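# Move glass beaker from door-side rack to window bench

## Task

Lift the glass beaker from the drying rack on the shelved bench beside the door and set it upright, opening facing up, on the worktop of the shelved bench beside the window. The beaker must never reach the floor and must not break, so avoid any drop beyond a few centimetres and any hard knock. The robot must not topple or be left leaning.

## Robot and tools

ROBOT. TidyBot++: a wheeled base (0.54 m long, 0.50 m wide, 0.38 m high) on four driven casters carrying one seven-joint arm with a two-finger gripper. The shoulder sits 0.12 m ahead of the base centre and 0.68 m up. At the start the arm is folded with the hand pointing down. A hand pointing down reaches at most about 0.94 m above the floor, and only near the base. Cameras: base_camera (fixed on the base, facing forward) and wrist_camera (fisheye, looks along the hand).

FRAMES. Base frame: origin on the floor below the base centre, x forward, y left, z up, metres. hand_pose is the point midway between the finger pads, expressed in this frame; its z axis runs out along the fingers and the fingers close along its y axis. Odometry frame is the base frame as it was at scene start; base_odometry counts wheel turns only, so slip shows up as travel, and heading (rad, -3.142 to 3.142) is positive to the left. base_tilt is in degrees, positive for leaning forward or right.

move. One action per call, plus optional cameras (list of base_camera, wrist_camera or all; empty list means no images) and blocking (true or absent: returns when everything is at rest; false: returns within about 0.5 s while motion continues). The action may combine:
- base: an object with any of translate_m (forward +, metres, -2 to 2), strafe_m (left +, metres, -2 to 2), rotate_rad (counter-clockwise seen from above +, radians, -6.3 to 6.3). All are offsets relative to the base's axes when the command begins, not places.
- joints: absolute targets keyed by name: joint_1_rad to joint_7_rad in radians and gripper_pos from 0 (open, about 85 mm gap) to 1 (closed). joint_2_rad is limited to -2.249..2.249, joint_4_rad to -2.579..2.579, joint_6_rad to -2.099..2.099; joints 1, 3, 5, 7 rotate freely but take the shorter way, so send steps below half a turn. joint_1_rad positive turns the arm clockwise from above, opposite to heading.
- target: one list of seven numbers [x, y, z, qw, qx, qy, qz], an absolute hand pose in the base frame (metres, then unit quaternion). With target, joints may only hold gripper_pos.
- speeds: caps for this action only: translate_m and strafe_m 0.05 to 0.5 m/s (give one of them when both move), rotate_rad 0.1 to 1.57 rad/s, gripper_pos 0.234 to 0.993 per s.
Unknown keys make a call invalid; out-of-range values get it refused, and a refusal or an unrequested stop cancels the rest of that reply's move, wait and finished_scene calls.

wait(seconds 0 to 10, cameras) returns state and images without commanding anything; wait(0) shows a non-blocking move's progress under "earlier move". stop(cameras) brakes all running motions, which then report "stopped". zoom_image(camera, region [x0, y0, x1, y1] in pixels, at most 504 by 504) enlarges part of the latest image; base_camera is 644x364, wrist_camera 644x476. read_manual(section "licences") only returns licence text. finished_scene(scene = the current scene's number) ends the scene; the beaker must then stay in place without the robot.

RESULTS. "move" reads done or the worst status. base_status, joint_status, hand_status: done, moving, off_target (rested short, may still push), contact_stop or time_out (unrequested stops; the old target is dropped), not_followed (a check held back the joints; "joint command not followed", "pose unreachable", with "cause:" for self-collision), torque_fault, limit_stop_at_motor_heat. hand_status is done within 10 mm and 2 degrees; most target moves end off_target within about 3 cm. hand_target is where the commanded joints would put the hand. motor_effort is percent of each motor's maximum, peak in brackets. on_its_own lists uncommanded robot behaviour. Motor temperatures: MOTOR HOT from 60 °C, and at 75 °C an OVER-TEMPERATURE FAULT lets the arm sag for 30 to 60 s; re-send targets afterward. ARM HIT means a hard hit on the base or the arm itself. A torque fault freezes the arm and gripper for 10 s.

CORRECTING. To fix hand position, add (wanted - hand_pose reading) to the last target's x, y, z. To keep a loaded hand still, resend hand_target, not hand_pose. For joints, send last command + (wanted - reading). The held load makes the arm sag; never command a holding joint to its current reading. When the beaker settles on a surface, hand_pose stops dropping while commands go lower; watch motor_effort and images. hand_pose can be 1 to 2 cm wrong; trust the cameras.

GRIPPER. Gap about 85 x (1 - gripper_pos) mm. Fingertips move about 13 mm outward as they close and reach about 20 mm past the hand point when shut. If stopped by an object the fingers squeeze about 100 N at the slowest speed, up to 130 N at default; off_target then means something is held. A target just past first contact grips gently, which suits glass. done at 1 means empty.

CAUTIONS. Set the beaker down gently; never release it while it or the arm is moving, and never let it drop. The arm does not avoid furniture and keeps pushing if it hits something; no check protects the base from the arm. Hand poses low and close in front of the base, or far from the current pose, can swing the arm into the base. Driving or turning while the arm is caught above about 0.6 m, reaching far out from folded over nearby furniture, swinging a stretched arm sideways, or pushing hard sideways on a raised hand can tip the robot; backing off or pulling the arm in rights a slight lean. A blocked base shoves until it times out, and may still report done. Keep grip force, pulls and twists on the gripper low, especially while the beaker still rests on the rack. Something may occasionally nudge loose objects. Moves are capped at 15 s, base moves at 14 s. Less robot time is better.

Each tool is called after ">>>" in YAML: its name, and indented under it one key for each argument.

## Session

>>> move:

Scene clock: 0.00 s.
Motor temperatures (°C): [37 37 32 33 39 38 45]
base_odometry: x=+0.000 y=+0.000 heading=+0.000
base_tilt: forward=+0.0 right=+0.3
base_status: not commanded
joint_positions: joint_1_rad=+0.050 joint_2_rad=-0.388 joint_3_rad=+3.138 joint_4_rad=-2.557 joint_5_rad=+0.044 joint_6_rad=-0.839 joint_7_rad=+1.531 gripper_pos=+0.000
joint_status: not commanded
motor_effort: joint_1_rad=+0 joint_2_rad=-1 joint_3_rad=-1 joint_4_rad=+12 joint_5_rad=+0 joint_6_rad=+1 joint_7_rad=+1
hand_pose: x=+0.2609 y=-0.0156 z=+0.5861 quat_wxyz=(+0.018, +0.997, -0.029, +0.067) (m; base frame)
hand_target: x=+0.2606 y=-0.0156 z=+0.5858 quat_wxyz=(+0.018, +0.997, -0.029, +0.067) (m; base frame)
hand_status: not commanded
pictures: base_camera, wrist_camera

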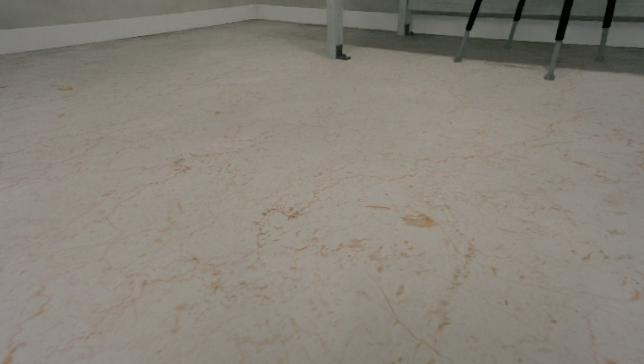

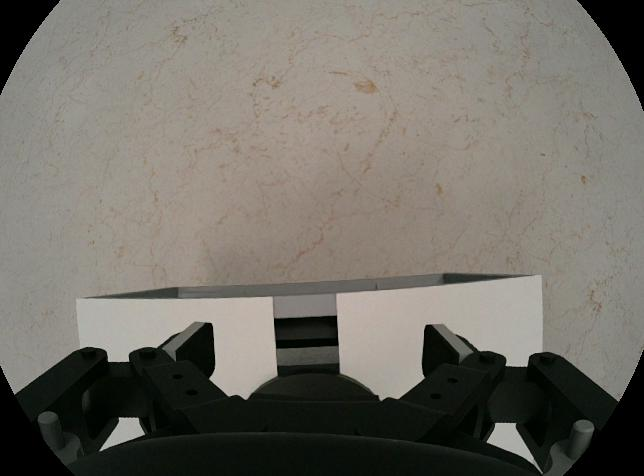

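>>> move:
  joints: {"joint_6_rad": 0.67}
  cameras: ["wrist_camera"]

Scene clock: 2.17 s.
Motor temperatures (°C): [37 37 32 33 39 39 45]
move: done
base_odometry: x=+0.000 y=+0.000 heading=+0.000
base_tilt: forward=-0.1 right=+0.3
base_status: not commanded
joint_positions: joint_1_rad=+0.050 joint_2_rad=-0.388 joint_3_rad=+3.138 joint_4_rad=-2.556 joint_5_rad=+0.044 joint_6_rad=+0.633 joint_7_rad=+1.531 gripper_pos=+0.000
joint_status: all done
motor_effort: joint_1_rad=+0(1) joint_2_rad=-5(5) joint_3_rad=-1(1) joint_4_rad=+16(17) joint_5_rad=-1(1) joint_6_rad=+9(9) joint_7_rad=+0(1)
hand_pose: x=+0.5305 y=-0.0091 z=+0.9055 quat_wxyz=(+0.007, +0.694, -0.007, +0.720) (m; base frame)
hand_target: x=+0.5298 y=-0.0087 z=+0.9162 quat_wxyz=(+0.006, +0.682, -0.007, +0.732) (m; base frame)
hand_status: not commanded
pictures: wrist_camera

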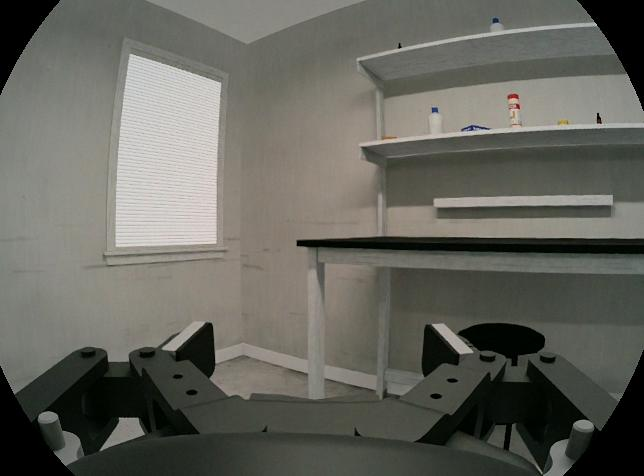

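>>> move:
  base: {"rotate_rad": -1.4}
  cameras: ["wrist_camera"]

>>> move:
  base: {"rotate_rad": -1.4}
  cameras: ["wrist_camera"]

Scene clock: 4.43 s.
Motor temperatures (°C): [37 37 32 33 39 39 45]
move: done
base_odometry: x=+0.000 y=+0.000 heading=-1.400
base_tilt: forward=-0.1 right=+0.3
base_status: done
joint_positions: joint_1_rad=+0.050 joint_2_rad=-0.388 joint_3_rad=+3.138 joint_4_rad=-2.556 joint_5_rad=+0.044 joint_6_rad=+0.633 joint_7_rad=+1.531 gripper_pos=+0.000
joint_status: not commanded
motor_effort: joint_1_rad=+0(1) joint_2_rad=-5(6) joint_3_rad=+0(2) joint_4_rad=+16(17) joint_5_rad=+0(2) joint_6_rad=+8(9) joint_7_rad=+0(1)
hand_pose: x=+0.5305 y=-0.0092 z=+0.9055 quat_wxyz=(+0.007, +0.694, -0.007, +0.720) (m; base frame)
hand_target: x=+0.5298 y=-0.0087 z=+0.9162 quat_wxyz=(+0.006, +0.682, -0.007, +0.732) (m; base frame)
hand_status: not commanded
pictures: wrist_camera

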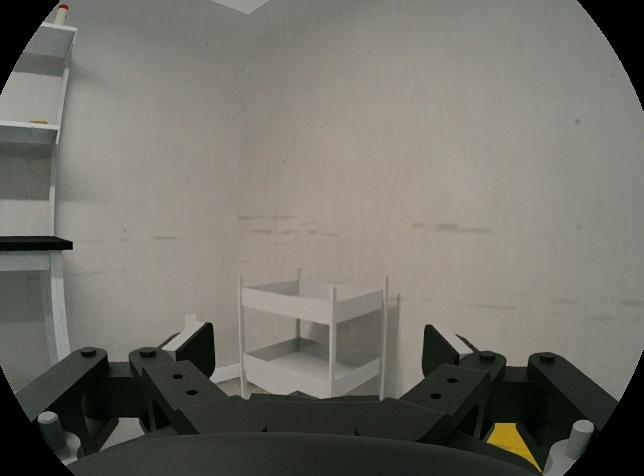

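Scene clock: 6.60 s.
Motor temperatures (°C): [37 37 32 33 39 39 45]
move: done
base_odometry: x=+0.000 y=+0.000 heading=-2.799
base_tilt: forward=-0.1 right=+0.2
base_status: done
joint_positions: joint_1_rad=+0.050 joint_2_rad=-0.388 joint_3_rad=+3.138 joint_4_rad=-2.556 joint_5_rad=+0.044 joint_6_rad=+0.633 joint_7_rad=+1.531 gripper_pos=+0.000
joint_status: not commanded
motor_effort: joint_1_rad=+0(1) joint_2_rad=-5(6) joint_3_rad=+0(2) joint_4_rad=+16(17) joint_5_rad=-1(2) joint_6_rad=+8(9) joint_7_rad=+0(1)
hand_pose: x=+0.5305 y=-0.0092 z=+0.9055 quat_wxyz=(+0.007, +0.694, -0.007, +0.720) (m; base frame)
hand_target: x=+0.5298 y=-0.0087 z=+0.9162 quat_wxyz=(+0.006, +0.682, -0.007, +0.732) (m; base frame)
hand_status: not commanded
pictures: wrist_camera

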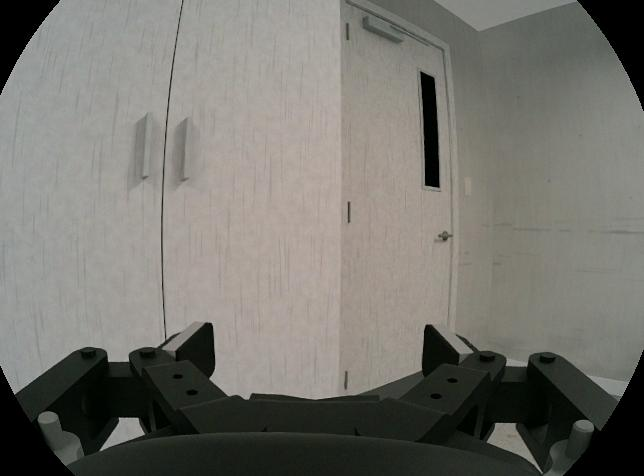

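>>> move:
  base: {"rotate_rad": -1.3}
  cameras: ["wrist_camera"]

Scene clock: 8.80 s.
Motor temperatures (°C): [37 37 32 33 39 39 45]
move: done
base_odometry: x=+0.000 y=+0.000 heading=+2.184
base_tilt: forward=-0.1 right=+0.3
base_status: done
joint_positions: joint_1_rad=+0.050 joint_2_rad=-0.388 joint_3_rad=+3.138 joint_4_rad=-2.556 joint_5_rad=+0.044 joint_6_rad=+0.633 joint_7_rad=+1.531 gripper_pos=+0.000
joint_status: not commanded
motor_effort: joint_1_rad=+0(1) joint_2_rad=-5(6) joint_3_rad=-1(2) joint_4_rad=+16(17) joint_5_rad=-1(2) joint_6_rad=+8(9) joint_7_rad=+0(1)
hand_pose: x=+0.5305 y=-0.0092 z=+0.9055 quat_wxyz=(+0.007, +0.694, -0.007, +0.720) (m; base frame)
hand_target: x=+0.5298 y=-0.0087 z=+0.9162 quat_wxyz=(+0.006, +0.682, -0.007, +0.732) (m; base frame)
hand_status: not commanded
pictures: wrist_camera

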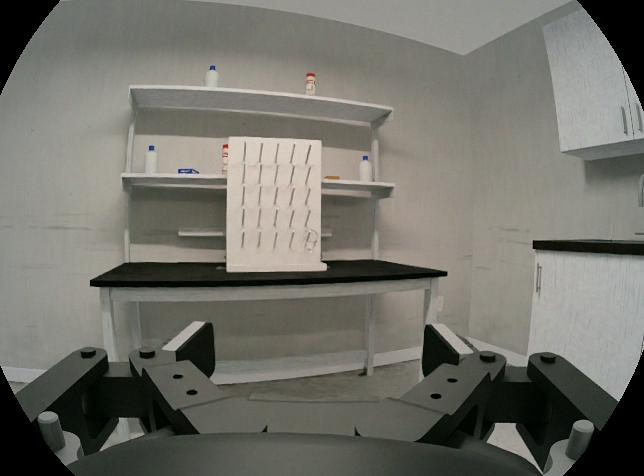

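>>> zoom_image:
  camera: "wrist_camera"
  region: [200, 120, 360, 290]

>>> move:
  base: {"rotate_rad": 0.2}
  cameras: ["base_camera"]

Scaled by 2.965.

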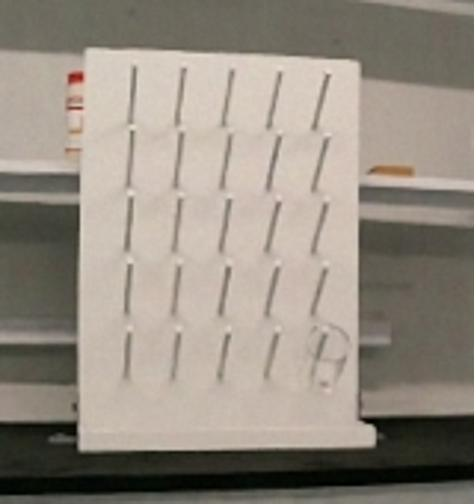

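Scene clock: 9.90 s.
Motor temperatures (°C): [37 37 32 33 39 39 45]
move: done
base_odometry: x=+0.000 y=+0.000 heading=+2.383
base_tilt: forward=+0.0 right=+0.3
base_status: done
joint_positions: joint_1_rad=+0.050 joint_2_rad=-0.388 joint_3_rad=+3.138 joint_4_rad=-2.556 joint_5_rad=+0.044 joint_6_rad=+0.633 joint_7_rad=+1.531 gripper_pos=+0.000
joint_status: not commanded
motor_effort: joint_1_rad=+0(1) joint_2_rad=-4(5) joint_3_rad=+0(2) joint_4_rad=+16(17) joint_5_rad=-1(2) joint_6_rad=+8(9) joint_7_rad=+0(1)
hand_pose: x=+0.5305 y=-0.0092 z=+0.9055 quat_wxyz=(+0.007, +0.694, -0.007, +0.720) (m; base frame)
hand_target: x=+0.5298 y=-0.0087 z=+0.9162 quat_wxyz=(+0.006, +0.682, -0.007, +0.732) (m; base frame)
hand_status: not commanded
pictures: base_camera

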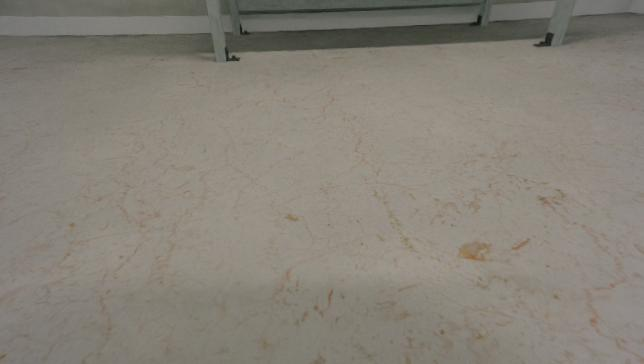

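>>> move:
  base: {"translate_m": 0.885, "strafe_m": -0.84, "rotate_rad": 0.2}
  cameras: ["base_camera", "wrist_camera"]

Scene clock: 15.03 s.
Motor temperatures (°C): [37 37 32 33 39 39 45]
move: done
base_odometry: x=-0.065 y=+1.219 heading=+2.584
base_tilt: forward=-0.1 right=+0.3
base_status: done
joint_positions: joint_1_rad=+0.050 joint_2_rad=-0.389 joint_3_rad=+3.138 joint_4_rad=-2.556 joint_5_rad=+0.044 joint_6_rad=+0.635 joint_7_rad=+1.531 gripper_pos=+0.000
joint_status: not commanded
motor_effort: joint_1_rad=-1(1) joint_2_rad=-4(7) joint_3_rad=+0(3) joint_4_rad=+17(17) joint_5_rad=-1(2) joint_6_rad=+8(9) joint_7_rad=+0(1)
hand_pose: x=+0.5305 y=-0.0090 z=+0.9060 quat_wxyz=(+0.007, +0.694, -0.007, +0.720) (m; base frame)
hand_target: x=+0.5298 y=-0.0087 z=+0.9162 quat_wxyz=(+0.006, +0.682, -0.007, +0.732) (m; base frame)
hand_status: not commanded
pictures: base_camera, wrist_camera

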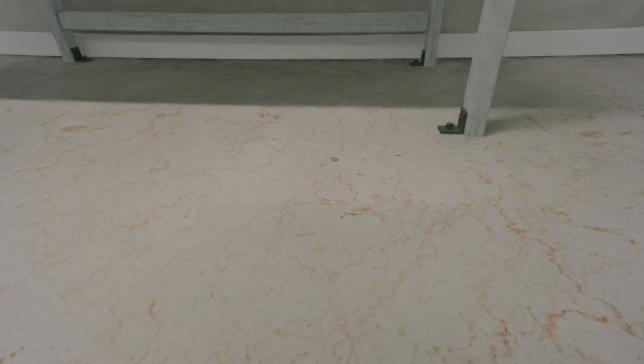

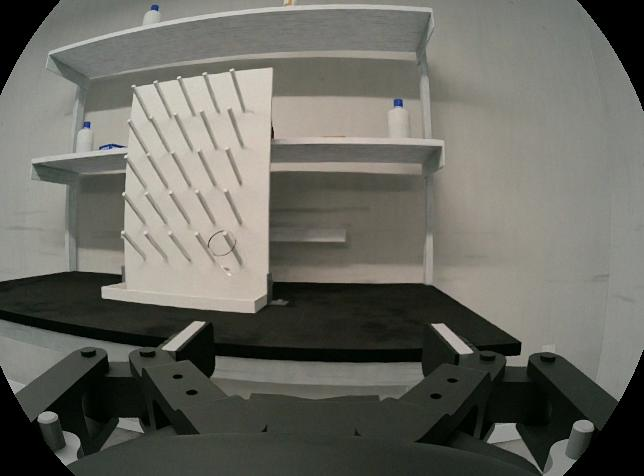

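>>> zoom_image:
  camera: "wrist_camera"
  region: [90, 60, 290, 320]

Scaled by 1.938.

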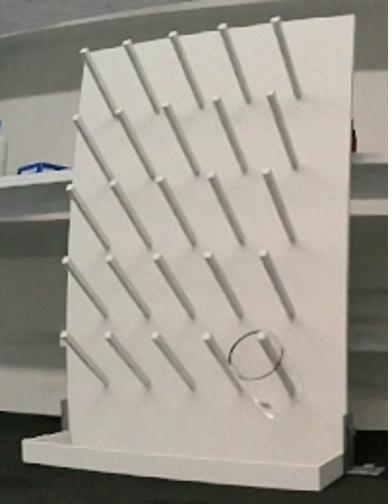

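>>> move:
  base: {"rotate_rad": -0.15, "translate_m": 0.25}
  speeds: {"rotate_rad": 0.5}
  cameras: ["wrist_camera", "base_camera"]

Scene clock: 19.83 s.
Motor temperatures (°C): [37 37 32 33 39 39 45]
move: done
base_odometry: x=-0.277 y=+1.351 heading=+2.433
base_tilt: forward=-0.1 right=+0.2
base_status: done
joint_positions: joint_1_rad=+0.050 joint_2_rad=-0.384 joint_3_rad=+3.138 joint_4_rad=-2.556 joint_5_rad=+0.044 joint_6_rad=+0.636 joint_7_rad=+1.531 gripper_pos=+0.000
joint_status: not commanded
motor_effort: joint_1_rad=+0(1) joint_2_rad=-5(7) joint_3_rad=-1(2) joint_4_rad=+16(17) joint_5_rad=-1(2) joint_6_rad=+8(9) joint_7_rad=+0(1)
hand_pose: x=+0.5316 y=-0.0091 z=+0.9043 quat_wxyz=(+0.007, +0.695, -0.007, +0.719) (m; base frame)
hand_target: x=+0.5298 y=-0.0087 z=+0.9162 quat_wxyz=(+0.006, +0.682, -0.007, +0.732) (m; base frame)
hand_status: not commanded
pictures: base_camera, wrist_camera

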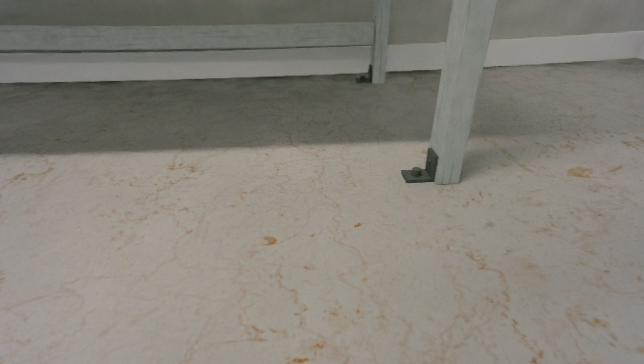

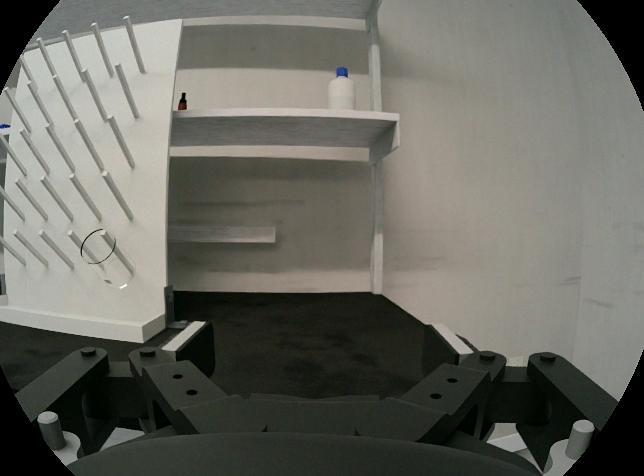

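>>> zoom_image:
  camera: "wrist_camera"
  region: [0, 150, 200, 350]

Scaled by 2.520.

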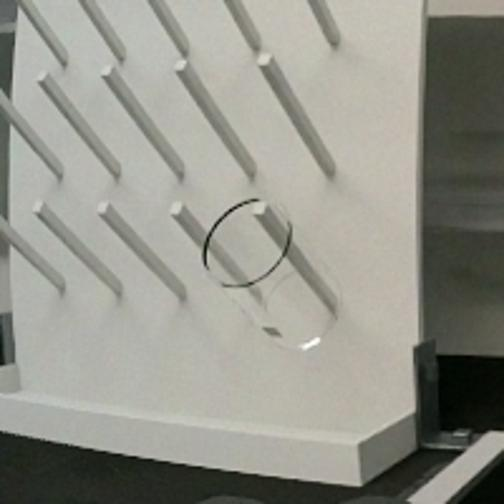

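>>> move:
  target: [0.55, 0.15, 0.95, 0.6533, -0.6533, 0.2706, 0.2706]
  cameras: ["wrist_camera"]

Scene clock: 24.53 s.
Motor temperatures (°C): [37 37 32 33 39 39 45]
move: off_target
base_odometry: x=-0.277 y=+1.351 heading=+2.433
base_tilt: forward=-0.1 right=+0.3
base_status: not commanded
joint_positions: joint_1_rad=-2.004 joint_2_rad=-1.026 joint_3_rad=+4.514 joint_4_rad=-1.590 joint_5_rad=-0.369 joint_6_rad=-1.002 joint_7_rad=+0.665 gripper_pos=+0.000
joint_status: not commanded
motor_effort: joint_1_rad=-1(1) joint_2_rad=+20(22) joint_3_rad=-15(16) joint_4_rad=+9(18) joint_5_rad=-8(8) joint_6_rad=+1(9) joint_7_rad=+0(1)
hand_pose: x=+0.5515 y=+0.1567 z=+0.9392 quat_wxyz=(-0.648, +0.686, -0.254, -0.212) (m; base frame)
hand_target: x=+0.5500 y=+0.1500 z=+0.9500 quat_wxyz=(-0.653, +0.653, -0.271, -0.271) (m; base frame)
hand_status: off_target (0.013 m and 8.0 deg from the pose sent, 0.167 m and 150.2 deg at the start)
pictures: wrist_camera

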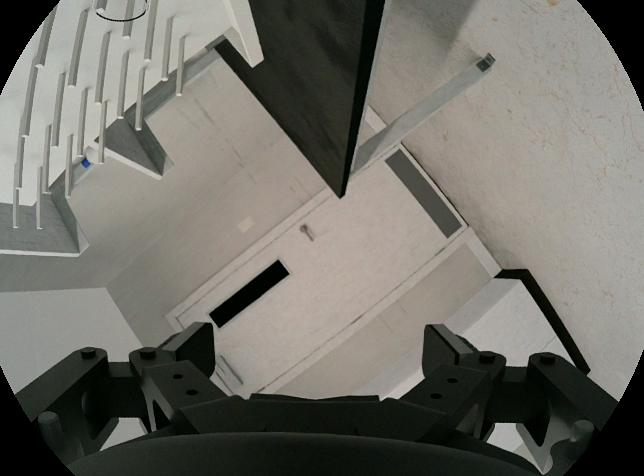

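>>> move:
  base: {"translate_m": 0.40, "strafe_m": -0.025}
  speeds: {"translate_m": 0.25}
  cameras: ["wrist_camera", "base_camera"]

Scene clock: 27.77 s.
Motor temperatures (°C): [37 37 32 33 39 39 45]
move: done
base_odometry: x=-0.565 y=+1.630 heading=+2.433
base_tilt: forward=+0.0 right=+0.3
base_status: done
joint_positions: joint_1_rad=-2.008 joint_2_rad=-1.029 joint_3_rad=+4.518 joint_4_rad=-1.584 joint_5_rad=-0.373 joint_6_rad=-1.009 joint_7_rad=+0.664 gripper_pos=+0.000
joint_status: not commanded
motor_effort: joint_1_rad=+0(3) joint_2_rad=+21(22) joint_3_rad=-14(16) joint_4_rad=+9(10) joint_5_rad=-8(9) joint_6_rad=+2(3) joint_7_rad=+0(1)
hand_pose: x=+0.5524 y=+0.1557 z=+0.9396 quat_wxyz=(-0.649, +0.684, -0.253, -0.216) (m; base frame)
hand_target: x=+0.5500 y=+0.1500 z=+0.9500 quat_wxyz=(-0.653, +0.653, -0.271, -0.271) (m; base frame)
hand_status: not commanded
pictures: base_camera, wrist_camera

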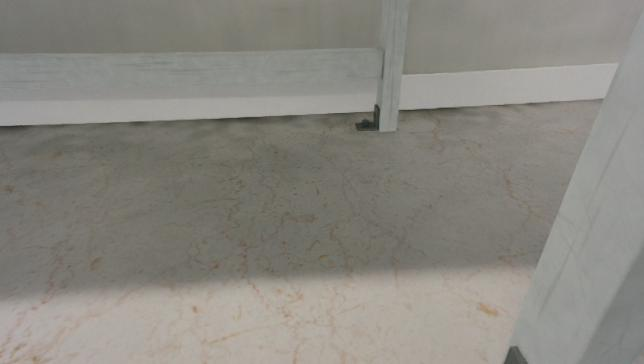

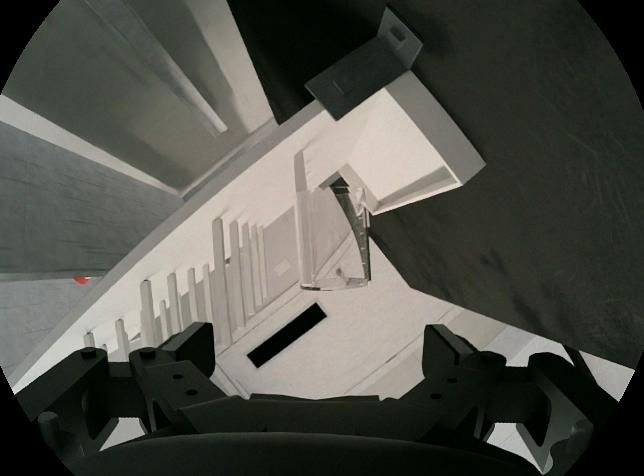

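>>> zoom_image:
  camera: "wrist_camera"
  region: [270, 160, 400, 310]

Scaled by 3.360.

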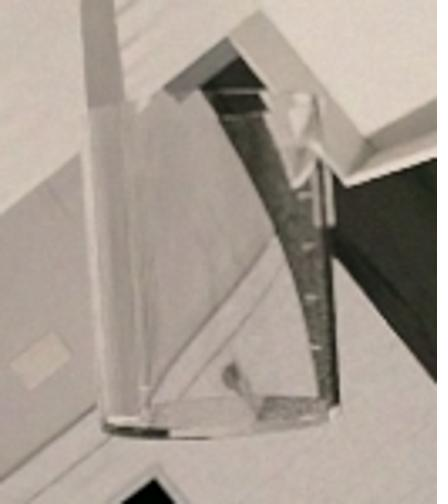

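>>> move:
  target: [0.585, 0.21, 0.905, 0.6814, -0.6814, 0.189, 0.189]
  cameras: ["wrist_camera"]

>>> zoom_image:
  camera: "wrist_camera"
  region: [240, 130, 420, 310]

Scene clock: 30.03 s.
Motor temperatures (°C): [37 37 32 33 39 39 45]
move: off_target
base_odometry: x=-0.565 y=+1.630 heading=+2.433
base_tilt: forward=+0.0 right=+0.3
base_status: not commanded
joint_positions: joint_1_rad=-2.184 joint_2_rad=-1.126 joint_3_rad=+4.540 joint_4_rad=-1.584 joint_5_rad=-0.372 joint_6_rad=-0.912 joint_7_rad=+0.814 gripper_pos=+0.000
joint_status: not commanded
motor_effort: joint_1_rad=+0(2) joint_2_rad=+23(24) joint_3_rad=-16(18) joint_4_rad=+8(10) joint_5_rad=-7(8) joint_6_rad=+1(2) joint_7_rad=+0(1)
hand_pose: x=+0.5685 y=+0.2106 z=+0.9302 quat_wxyz=(-0.682, +0.671, -0.190, -0.221) (m; base frame)
hand_target: x=+0.5850 y=+0.2100 z=+0.9050 quat_wxyz=(-0.681, +0.681, -0.189, -0.189) (m; base frame)
hand_status: off_target (0.030 m and 3.8 deg from the pose sent, 0.072 m and 8.8 deg at the start)
pictures: wrist_camera

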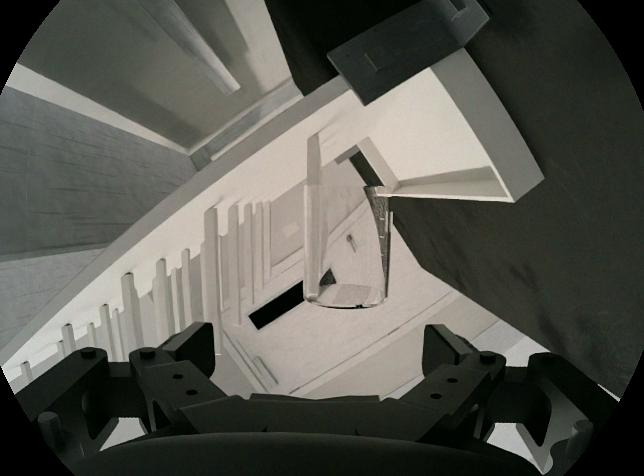

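Scaled by 2.800.

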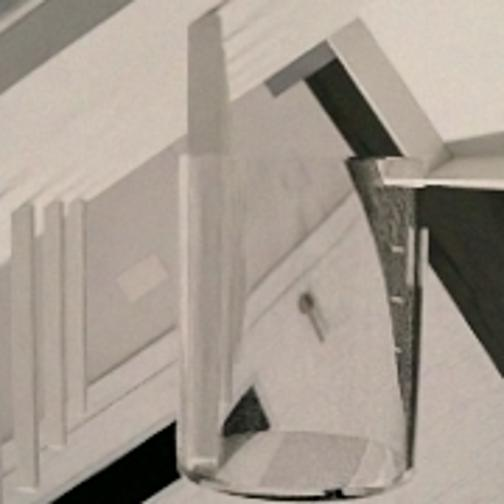

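>>> move:
  target: [0.606, 0.262, 0.862, 0.67221, -0.68955, 0.21504, 0.16268]
  cameras: ["wrist_camera"]

>>> zoom_image:
  camera: "wrist_camera"
  region: [200, 200, 440, 400]

Scene clock: 32.83 s.
Motor temperatures (°C): [37 37 32 33 39 39 45]
move: off_target
base_odometry: x=-0.565 y=+1.630 heading=+2.433
base_tilt: forward=+0.0 right=+0.2
base_status: not commanded
joint_positions: joint_1_rad=-2.279 joint_2_rad=-1.131 joint_3_rad=+4.607 joint_4_rad=-1.650 joint_5_rad=-0.369 joint_6_rad=-0.714 joint_7_rad=+0.863 gripper_pos=+0.000
joint_status: not commanded
motor_effort: joint_1_rad=+0(2) joint_2_rad=+23(24) joint_3_rad=-18(19) joint_4_rad=+8(9) joint_5_rad=-6(8) joint_6_rad=+1(1) joint_7_rad=+1(1)
hand_pose: x=+0.5947 y=+0.2632 z=+0.8907 quat_wxyz=(-0.677, +0.672, -0.224, -0.199) (m; base frame)
hand_target: x=+0.6060 y=+0.2620 z=+0.8620 quat_wxyz=(-0.672, +0.690, -0.215, -0.163) (m; base frame)
hand_status: off_target (0.031 m and 4.8 deg from the pose sent, 0.093 m and 7.6 deg at the start)
pictures: wrist_camera

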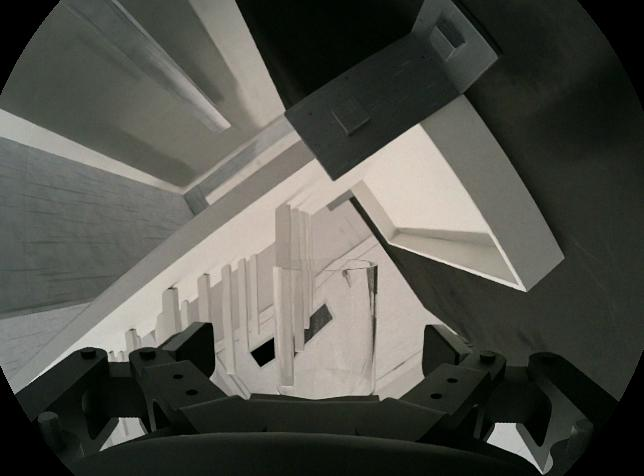

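Scaled by 2.100.

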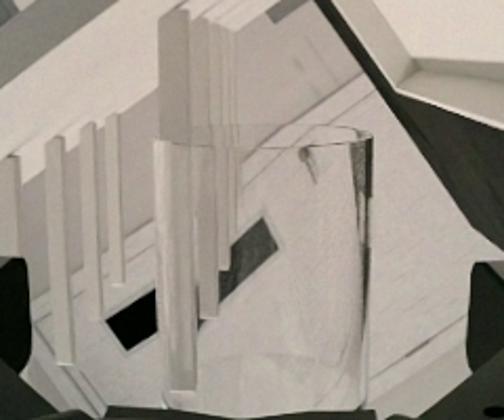

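>>> zoom_image:
  camera: "wrist_camera"
  region: [260, 250, 400, 400]

Scaled by 3.360.

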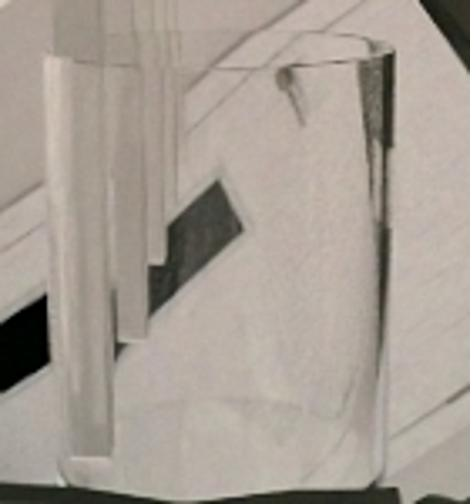

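>>> move:
  target: [0.606, 0.312, 0.858, 0.67221, -0.68955, 0.21504, 0.16268]
  cameras: ["wrist_camera"]

>>> zoom_image:
  camera: "wrist_camera"
  region: [180, 250, 460, 430]

Scene clock: 35.27 s.
Motor temperatures (°C): [37 37 32 33 39 39 45]
move: off_target
base_odometry: x=-0.565 y=+1.630 heading=+2.433
base_tilt: forward=+0.0 right=+0.3
base_status: not commanded
joint_positions: joint_1_rad=-2.378 joint_2_rad=-1.131 joint_3_rad=+4.622 joint_4_rad=-1.663 joint_5_rad=-0.369 joint_6_rad=-0.606 joint_7_rad=+0.888 gripper_pos=+0.000
joint_status: not commanded
motor_effort: joint_1_rad=+0(3) joint_2_rad=+23(24) joint_3_rad=-17(19) joint_4_rad=+8(9) joint_5_rad=-6(7) joint_6_rad=+1(1) joint_7_rad=+1(1)
hand_pose: x=+0.5969 y=+0.3110 z=+0.8830 quat_wxyz=(-0.677, +0.675, -0.221, -0.194) (m; base frame)
hand_target: x=+0.6060 y=+0.3120 z=+0.8580 quat_wxyz=(-0.672, +0.690, -0.215, -0.163) (m; base frame)
hand_status: off_target (0.027 m and 4.0 deg from the pose sent, 0.060 m and 4.8 deg at the start)
pictures: wrist_camera

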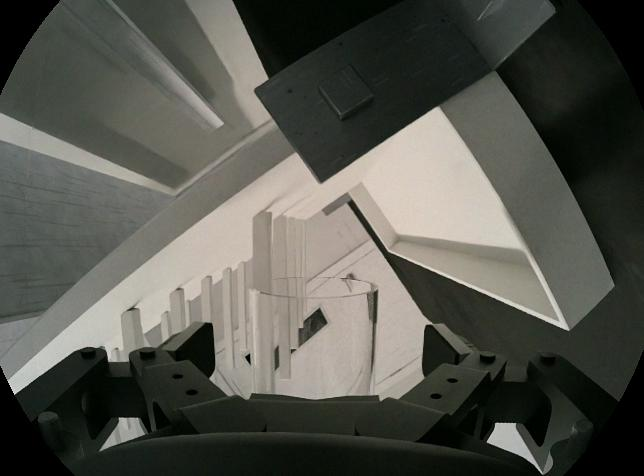

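Scaled by 1.800.

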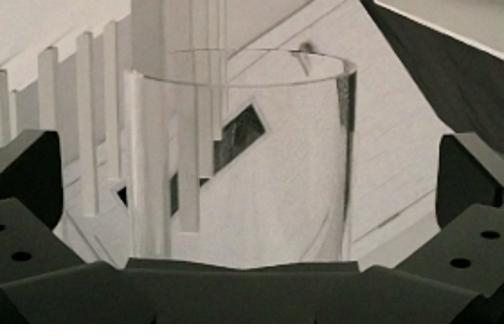

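>>> move:
  target: [0.602, 0.342, 0.866, 0.67221, -0.68955, 0.21504, 0.16268]
  cameras: ["wrist_camera"]

>>> zoom_image:
  camera: "wrist_camera"
  region: [180, 250, 460, 430]

Scene clock: 36.57 s.
Motor temperatures (°C): [37 37 32 33 39 39 45]
move: off_target
base_odometry: x=-0.565 y=+1.630 heading=+2.433
base_tilt: forward=+0.0 right=+0.3
base_status: not commanded
joint_positions: joint_1_rad=-2.433 joint_2_rad=-1.131 joint_3_rad=+4.623 joint_4_rad=-1.664 joint_5_rad=-0.369 joint_6_rad=-0.547 joint_7_rad=+0.889 gripper_pos=+0.000
joint_status: not commanded
motor_effort: joint_1_rad=+0(2) joint_2_rad=+23(24) joint_3_rad=-17(18) joint_4_rad=+8(8) joint_5_rad=-4(6) joint_6_rad=+0(1) joint_7_rad=+1(1)
hand_pose: x=+0.5970 y=+0.3367 z=+0.8842 quat_wxyz=(-0.678, +0.673, -0.221, -0.193) (m; base frame)
hand_target: x=+0.6020 y=+0.3420 z=+0.8660 quat_wxyz=(-0.672, +0.690, -0.215, -0.163) (m; base frame)
hand_status: off_target (0.020 m and 4.1 deg from the pose sent, 0.036 m and 4.0 deg at the start)
pictures: wrist_camera

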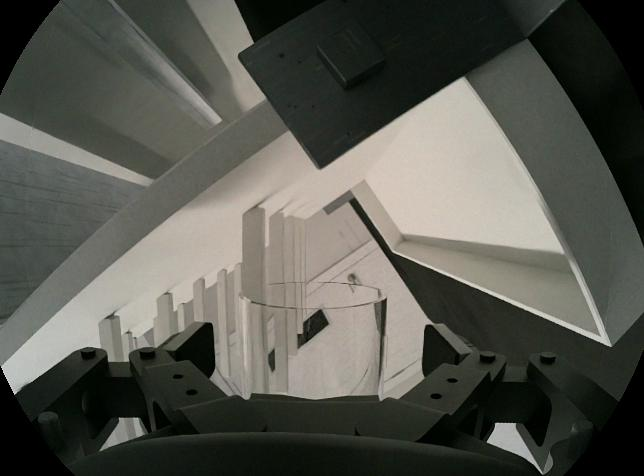

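Scaled by 1.800.

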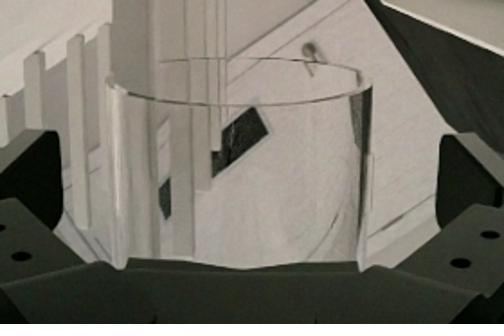

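>>> move:
  target: [0.598, 0.352, 0.875, 0.67221, -0.68955, 0.21504, 0.16268]
  cameras: ["wrist_camera"]

>>> zoom_image:
  camera: "wrist_camera"
  region: [180, 250, 460, 430]

Scene clock: 37.47 s.
Motor temperatures (°C): [37 37 32 33 39 39 45]
move: off_target
base_odometry: x=-0.565 y=+1.630 heading=+2.433
base_tilt: forward=-0.1 right=+0.3
base_status: not commanded
joint_positions: joint_1_rad=-2.443 joint_2_rad=-1.117 joint_3_rad=+4.623 joint_4_rad=-1.664 joint_5_rad=-0.369 joint_6_rad=-0.531 joint_7_rad=+0.889 gripper_pos=+0.000
joint_status: not commanded
motor_effort: joint_1_rad=-1(1) joint_2_rad=+23(24) joint_3_rad=-17(18) joint_4_rad=+8(8) joint_5_rad=-5(6) joint_6_rad=+1(1) joint_7_rad=+1(1)
hand_pose: x=+0.5964 y=+0.3431 z=+0.8867 quat_wxyz=(-0.678, +0.676, -0.220, -0.186) (m; base frame)
hand_target: x=+0.5980 y=+0.3520 z=+0.8750 quat_wxyz=(-0.672, +0.690, -0.215, -0.163) (m; base frame)
hand_status: off_target (0.015 m and 3.2 deg from the pose sent, 0.018 m and 4.1 deg at the start)
pictures: wrist_camera

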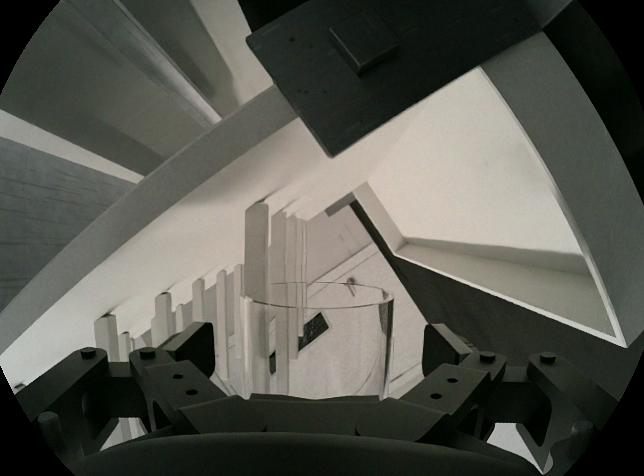

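Scaled by 1.800.

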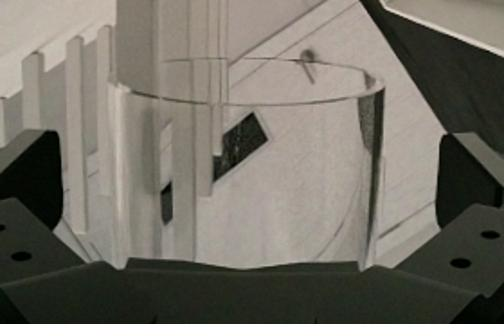

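>>> move:
  target: [0.595, 0.368, 0.879, 0.67221, -0.68955, 0.21504, 0.16268]
  cameras: ["wrist_camera"]

>>> zoom_image:
  camera: "wrist_camera"
  region: [180, 250, 460, 430]

Scene clock: 38.47 s.
Motor temperatures (°C): [37 37 32 33 39 39 45]
move: off_target
base_odometry: x=-0.565 y=+1.630 heading=+2.433
base_tilt: forward=-0.1 right=+0.2
base_status: not commanded
joint_positions: joint_1_rad=-2.478 joint_2_rad=-1.106 joint_3_rad=+4.623 joint_4_rad=-1.664 joint_5_rad=-0.369 joint_6_rad=-0.501 joint_7_rad=+0.889 gripper_pos=+0.000
joint_status: not commanded
motor_effort: joint_1_rad=+0(2) joint_2_rad=+23(24) joint_3_rad=-16(19) joint_4_rad=+8(9) joint_5_rad=-5(6) joint_6_rad=+1(1) joint_7_rad=+0(1)
hand_pose: x=+0.5921 y=+0.3605 z=+0.8890 quat_wxyz=(-0.677, +0.679, -0.216, -0.184) (m; base frame)
hand_target: x=+0.5950 y=+0.3680 z=+0.8790 quat_wxyz=(-0.672, +0.690, -0.215, -0.163) (m; base frame)
hand_status: off_target (0.013 m and 2.8 deg from the pose sent, 0.026 m and 3.2 deg at the start)
pictures: wrist_camera

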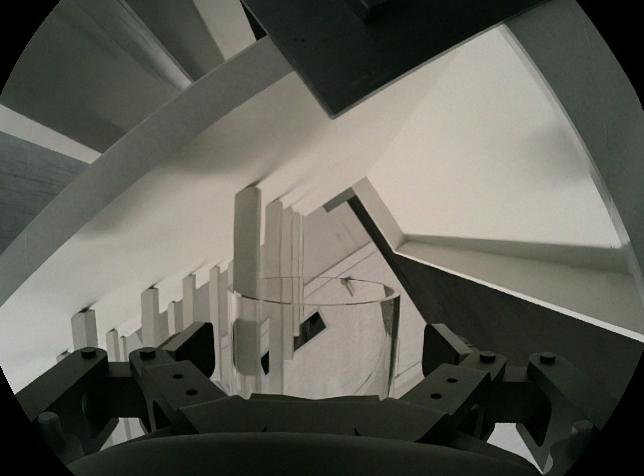

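Scaled by 1.800.

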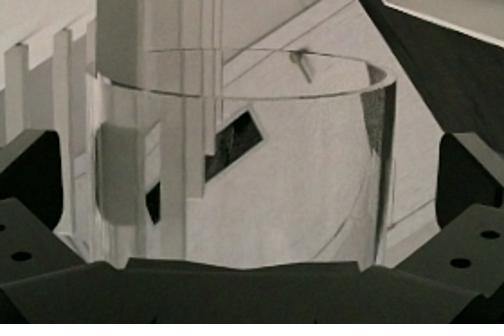

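>>> move:
  target: [0.5965, 0.387, 0.882, 0.67221, -0.68955, 0.21504, 0.16268]
  cameras: ["wrist_camera"]

>>> zoom_image:
  camera: "wrist_camera"
  region: [180, 250, 460, 430]

Scene clock: 39.57 s.
Motor temperatures (°C): [37 37 32 33 39 39 45]
move: off_target
base_odometry: x=-0.565 y=+1.630 heading=+2.433
base_tilt: forward=+0.0 right=+0.2
base_status: not commanded
joint_positions: joint_1_rad=-2.523 joint_2_rad=-1.097 joint_3_rad=+4.630 joint_4_rad=-1.662 joint_5_rad=-0.369 joint_6_rad=-0.476 joint_7_rad=+0.889 gripper_pos=+0.000
joint_status: not commanded
motor_effort: joint_1_rad=+0(2) joint_2_rad=+23(24) joint_3_rad=-17(19) joint_4_rad=+8(9) joint_5_rad=-3(5) joint_6_rad=+1(1) joint_7_rad=+1(1)
hand_pose: x=+0.5843 y=+0.3818 z=+0.8883 quat_wxyz=(-0.674, +0.683, -0.210, -0.188) (m; base frame)
hand_target: x=+0.5965 y=+0.3870 z=+0.8820 quat_wxyz=(-0.672, +0.690, -0.215, -0.163) (m; base frame)
hand_status: off_target (0.015 m and 3.0 deg from the pose sent, 0.028 m and 2.8 deg at the start)
pictures: wrist_camera

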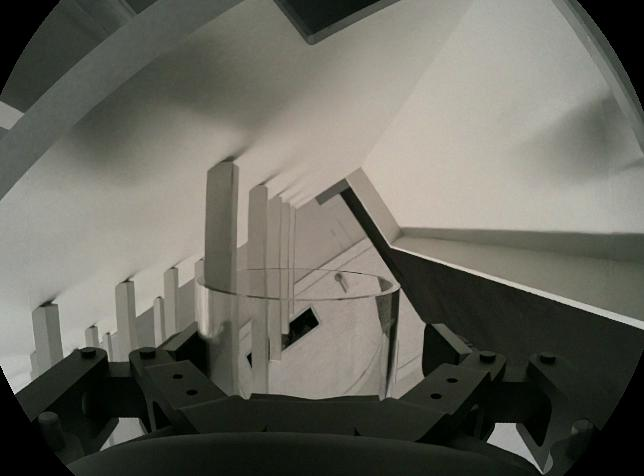

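Scaled by 1.800.

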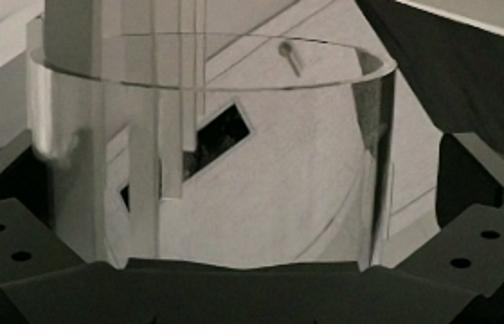

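>>> move:
  target: [0.602, 0.385, 0.888, 0.67221, -0.68955, 0.21504, 0.16268]
  cameras: ["wrist_camera"]

>>> zoom_image:
  camera: "wrist_camera"
  region: [180, 250, 460, 430]

Scene clock: 40.43 s.
Motor temperatures (°C): [37 38 32 33 39 39 45]
move: off_target
base_odometry: x=-0.565 y=+1.630 heading=+2.433
base_tilt: forward=+0.0 right=+0.3
base_status: not commanded
joint_positions: joint_1_rad=-2.524 joint_2_rad=-1.094 joint_3_rad=+4.630 joint_4_rad=-1.642 joint_5_rad=-0.369 joint_6_rad=-0.476 joint_7_rad=+0.889 gripper_pos=+0.000
joint_status: not commanded
motor_effort: joint_1_rad=+0(1) joint_2_rad=+24(24) joint_3_rad=-18(18) joint_4_rad=+8(9) joint_5_rad=-3(5) joint_6_rad=+1(1) joint_7_rad=+0(1)
hand_pose: x=+0.5935 y=+0.3800 z=+0.8944 quat_wxyz=(-0.678, +0.680, -0.213, -0.180) (m; base frame)
hand_target: x=+0.6020 y=+0.3850 z=+0.8880 quat_wxyz=(-0.672, +0.690, -0.215, -0.163) (m; base frame)
hand_status: off_target (0.012 m and 2.4 deg from the pose sent, 0.018 m and 3.0 deg at the start)
pictures: wrist_camera

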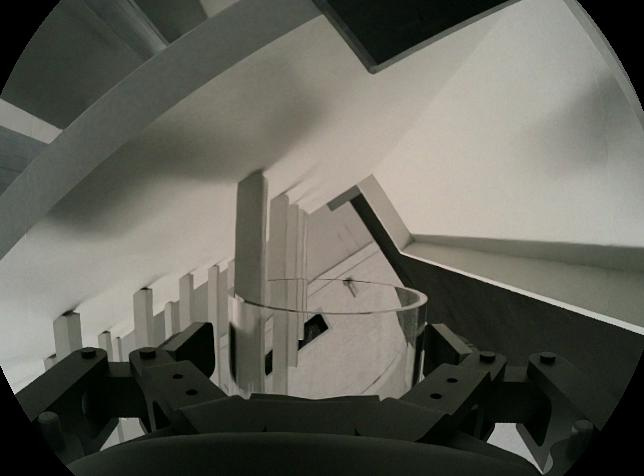

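Scaled by 1.800.

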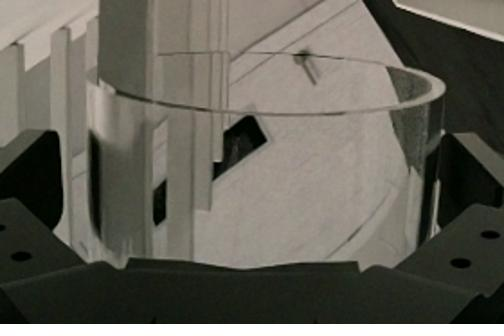

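>>> move:
  target: [0.600, 0.385, 0.886, 0.67221, -0.68955, 0.21504, 0.16268]
  joints: {"gripper_pos": 0.08}
  speeds: {"gripper_pos": 0.234}
  cameras: ["wrist_camera"]

>>> zoom_image:
  camera: "wrist_camera"
  region: [180, 250, 460, 430]

Scene clock: 41.37 s.
Motor temperatures (°C): [37 38 32 33 39 39 45]
move: off_target
base_odometry: x=-0.565 y=+1.630 heading=+2.433
base_tilt: forward=+0.0 right=+0.3
base_status: not commanded
joint_positions: joint_1_rad=-2.524 joint_2_rad=-1.094 joint_3_rad=+4.630 joint_4_rad=-1.642 joint_5_rad=-0.369 joint_6_rad=-0.476 joint_7_rad=+0.889 gripper_pos=+0.080
joint_status: all done
motor_effort: joint_1_rad=+0(1) joint_2_rad=+23(24) joint_3_rad=-18(19) joint_4_rad=+9(9) joint_5_rad=-4(6) joint_6_rad=+0(1) joint_7_rad=+1(1)
hand_pose: x=+0.5935 y=+0.3800 z=+0.8944 quat_wxyz=(-0.678, +0.680, -0.213, -0.180) (m; base frame)
hand_target: x=+0.6000 y=+0.3850 z=+0.8860 quat_wxyz=(-0.672, +0.690, -0.215, -0.163) (m; base frame)
hand_status: off_target (0.012 m and 2.4 deg from the pose sent, 0.012 m and 2.4 deg at the start)
pictures: wrist_camera

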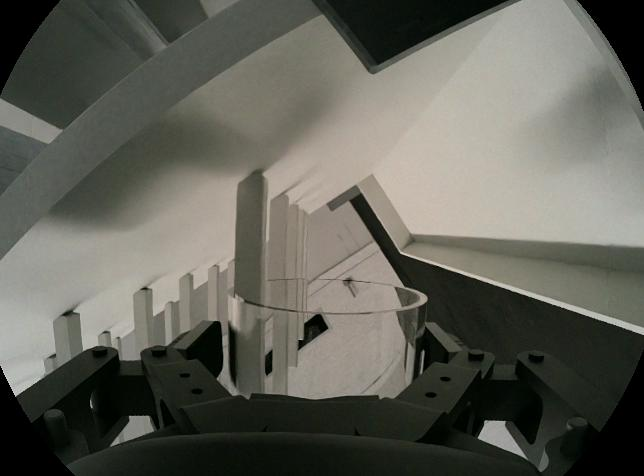

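Scaled by 1.800.

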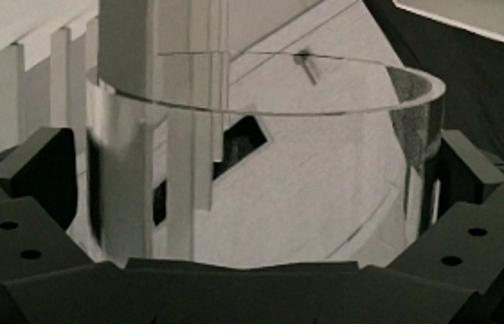

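>>> move:
  target: [0.598, 0.385, 0.884, 0.67221, -0.68955, 0.21504, 0.16268]
  joints: {"gripper_pos": 0.12}
  speeds: {"gripper_pos": 0.234}
  cameras: ["wrist_camera"]

>>> zoom_image:
  camera: "wrist_camera"
  region: [180, 250, 460, 430]

Scene clock: 42.03 s.
Motor temperatures (°C): [37 38 32 33 39 39 45]
move: off_target
base_odometry: x=-0.565 y=+1.630 heading=+2.433
base_tilt: forward=-0.1 right=+0.3
base_status: not commanded
joint_positions: joint_1_rad=-2.524 joint_2_rad=-1.094 joint_3_rad=+4.630 joint_4_rad=-1.643 joint_5_rad=-0.369 joint_6_rad=-0.476 joint_7_rad=+0.889 gripper_pos=+0.120
joint_status: all done
motor_effort: joint_1_rad=+1(1) joint_2_rad=+23(24) joint_3_rad=-18(18) joint_4_rad=+9(9) joint_5_rad=-4(5) joint_6_rad=+1(1) joint_7_rad=+1(1)
hand_pose: x=+0.5935 y=+0.3800 z=+0.8944 quat_wxyz=(-0.678, +0.680, -0.213, -0.180) (m; base frame)
hand_target: x=+0.5980 y=+0.3850 z=+0.8840 quat_wxyz=(-0.672, +0.690, -0.215, -0.163) (m; base frame)
hand_status: off_target (0.012 m and 2.4 deg from the pose sent, 0.012 m and 2.4 deg at the start)
pictures: wrist_camera

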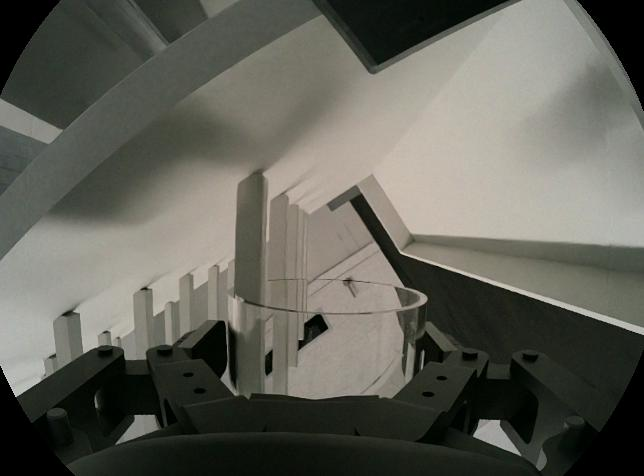

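Scaled by 1.800.

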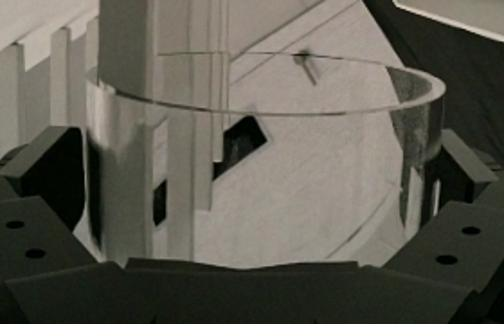

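>>> move:
  joints: {"gripper_pos": 0.15}
  speeds: {"gripper_pos": 0.234}
  cameras: []

>>> move:
  joints: {"gripper_pos": 0.175}
  speeds: {"gripper_pos": 0.234}
  cameras: ["wrist_camera"]

>>> zoom_image:
  camera: "wrist_camera"
  region: [180, 250, 460, 430]

Scene clock: 42.63 s.
Motor temperatures (°C): [37 38 32 33 39 39 45]
move: done
base_odometry: x=-0.565 y=+1.630 heading=+2.433
base_tilt: forward=+0.0 right=+0.3
base_status: not commanded
joint_positions: joint_1_rad=-2.524 joint_2_rad=-1.094 joint_3_rad=+4.630 joint_4_rad=-1.643 joint_5_rad=-0.369 joint_6_rad=-0.476 joint_7_rad=+0.889 gripper_pos=+0.152
joint_status: all done
motor_effort: joint_1_rad=+0(1) joint_2_rad=+24(24) joint_3_rad=-17(19) joint_4_rad=+9(9) joint_5_rad=-5(5) joint_6_rad=+1(1) joint_7_rad=+1(1)
hand_pose: x=+0.5935 y=+0.3800 z=+0.8943 quat_wxyz=(-0.678, +0.680, -0.213, -0.180) (m; base frame)
hand_target: x=+0.5980 y=+0.3850 z=+0.8840 quat_wxyz=(-0.672, +0.690, -0.215, -0.163) (m; base frame)
hand_status: not commanded
pictures: none
No camera images: "cameras" was empty.

Scene clock: 43.07 s.
Motor temperatures (°C): [37 38 32 33 39 39 45]
move: done
base_odometry: x=-0.565 y=+1.630 heading=+2.433
base_tilt: forward=+0.0 right=+0.3
base_status: not commanded
joint_positions: joint_1_rad=-2.524 joint_2_rad=-1.094 joint_3_rad=+4.630 joint_4_rad=-1.643 joint_5_rad=-0.369 joint_6_rad=-0.476 joint_7_rad=+0.889 gripper_pos=+0.176
joint_status: all done
motor_effort: joint_1_rad=+0(1) joint_2_rad=+24(24) joint_3_rad=-18(19) joint_4_rad=+8(9) joint_5_rad=-4(5) joint_6_rad=+1(1) joint_7_rad=+1(1)
hand_pose: x=+0.5935 y=+0.3800 z=+0.8943 quat_wxyz=(-0.678, +0.680, -0.213, -0.180) (m; base frame)
hand_target: x=+0.5980 y=+0.3850 z=+0.8840 quat_wxyz=(-0.672, +0.690, -0.215, -0.163) (m; base frame)
hand_status: not commanded
pictures: wrist_camera

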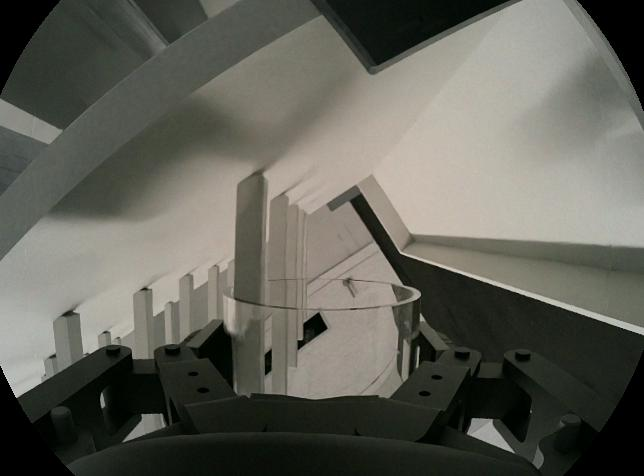

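Scaled by 1.800.

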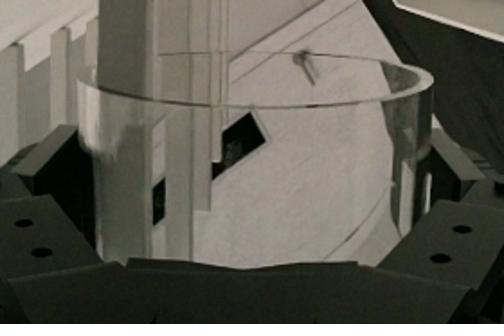

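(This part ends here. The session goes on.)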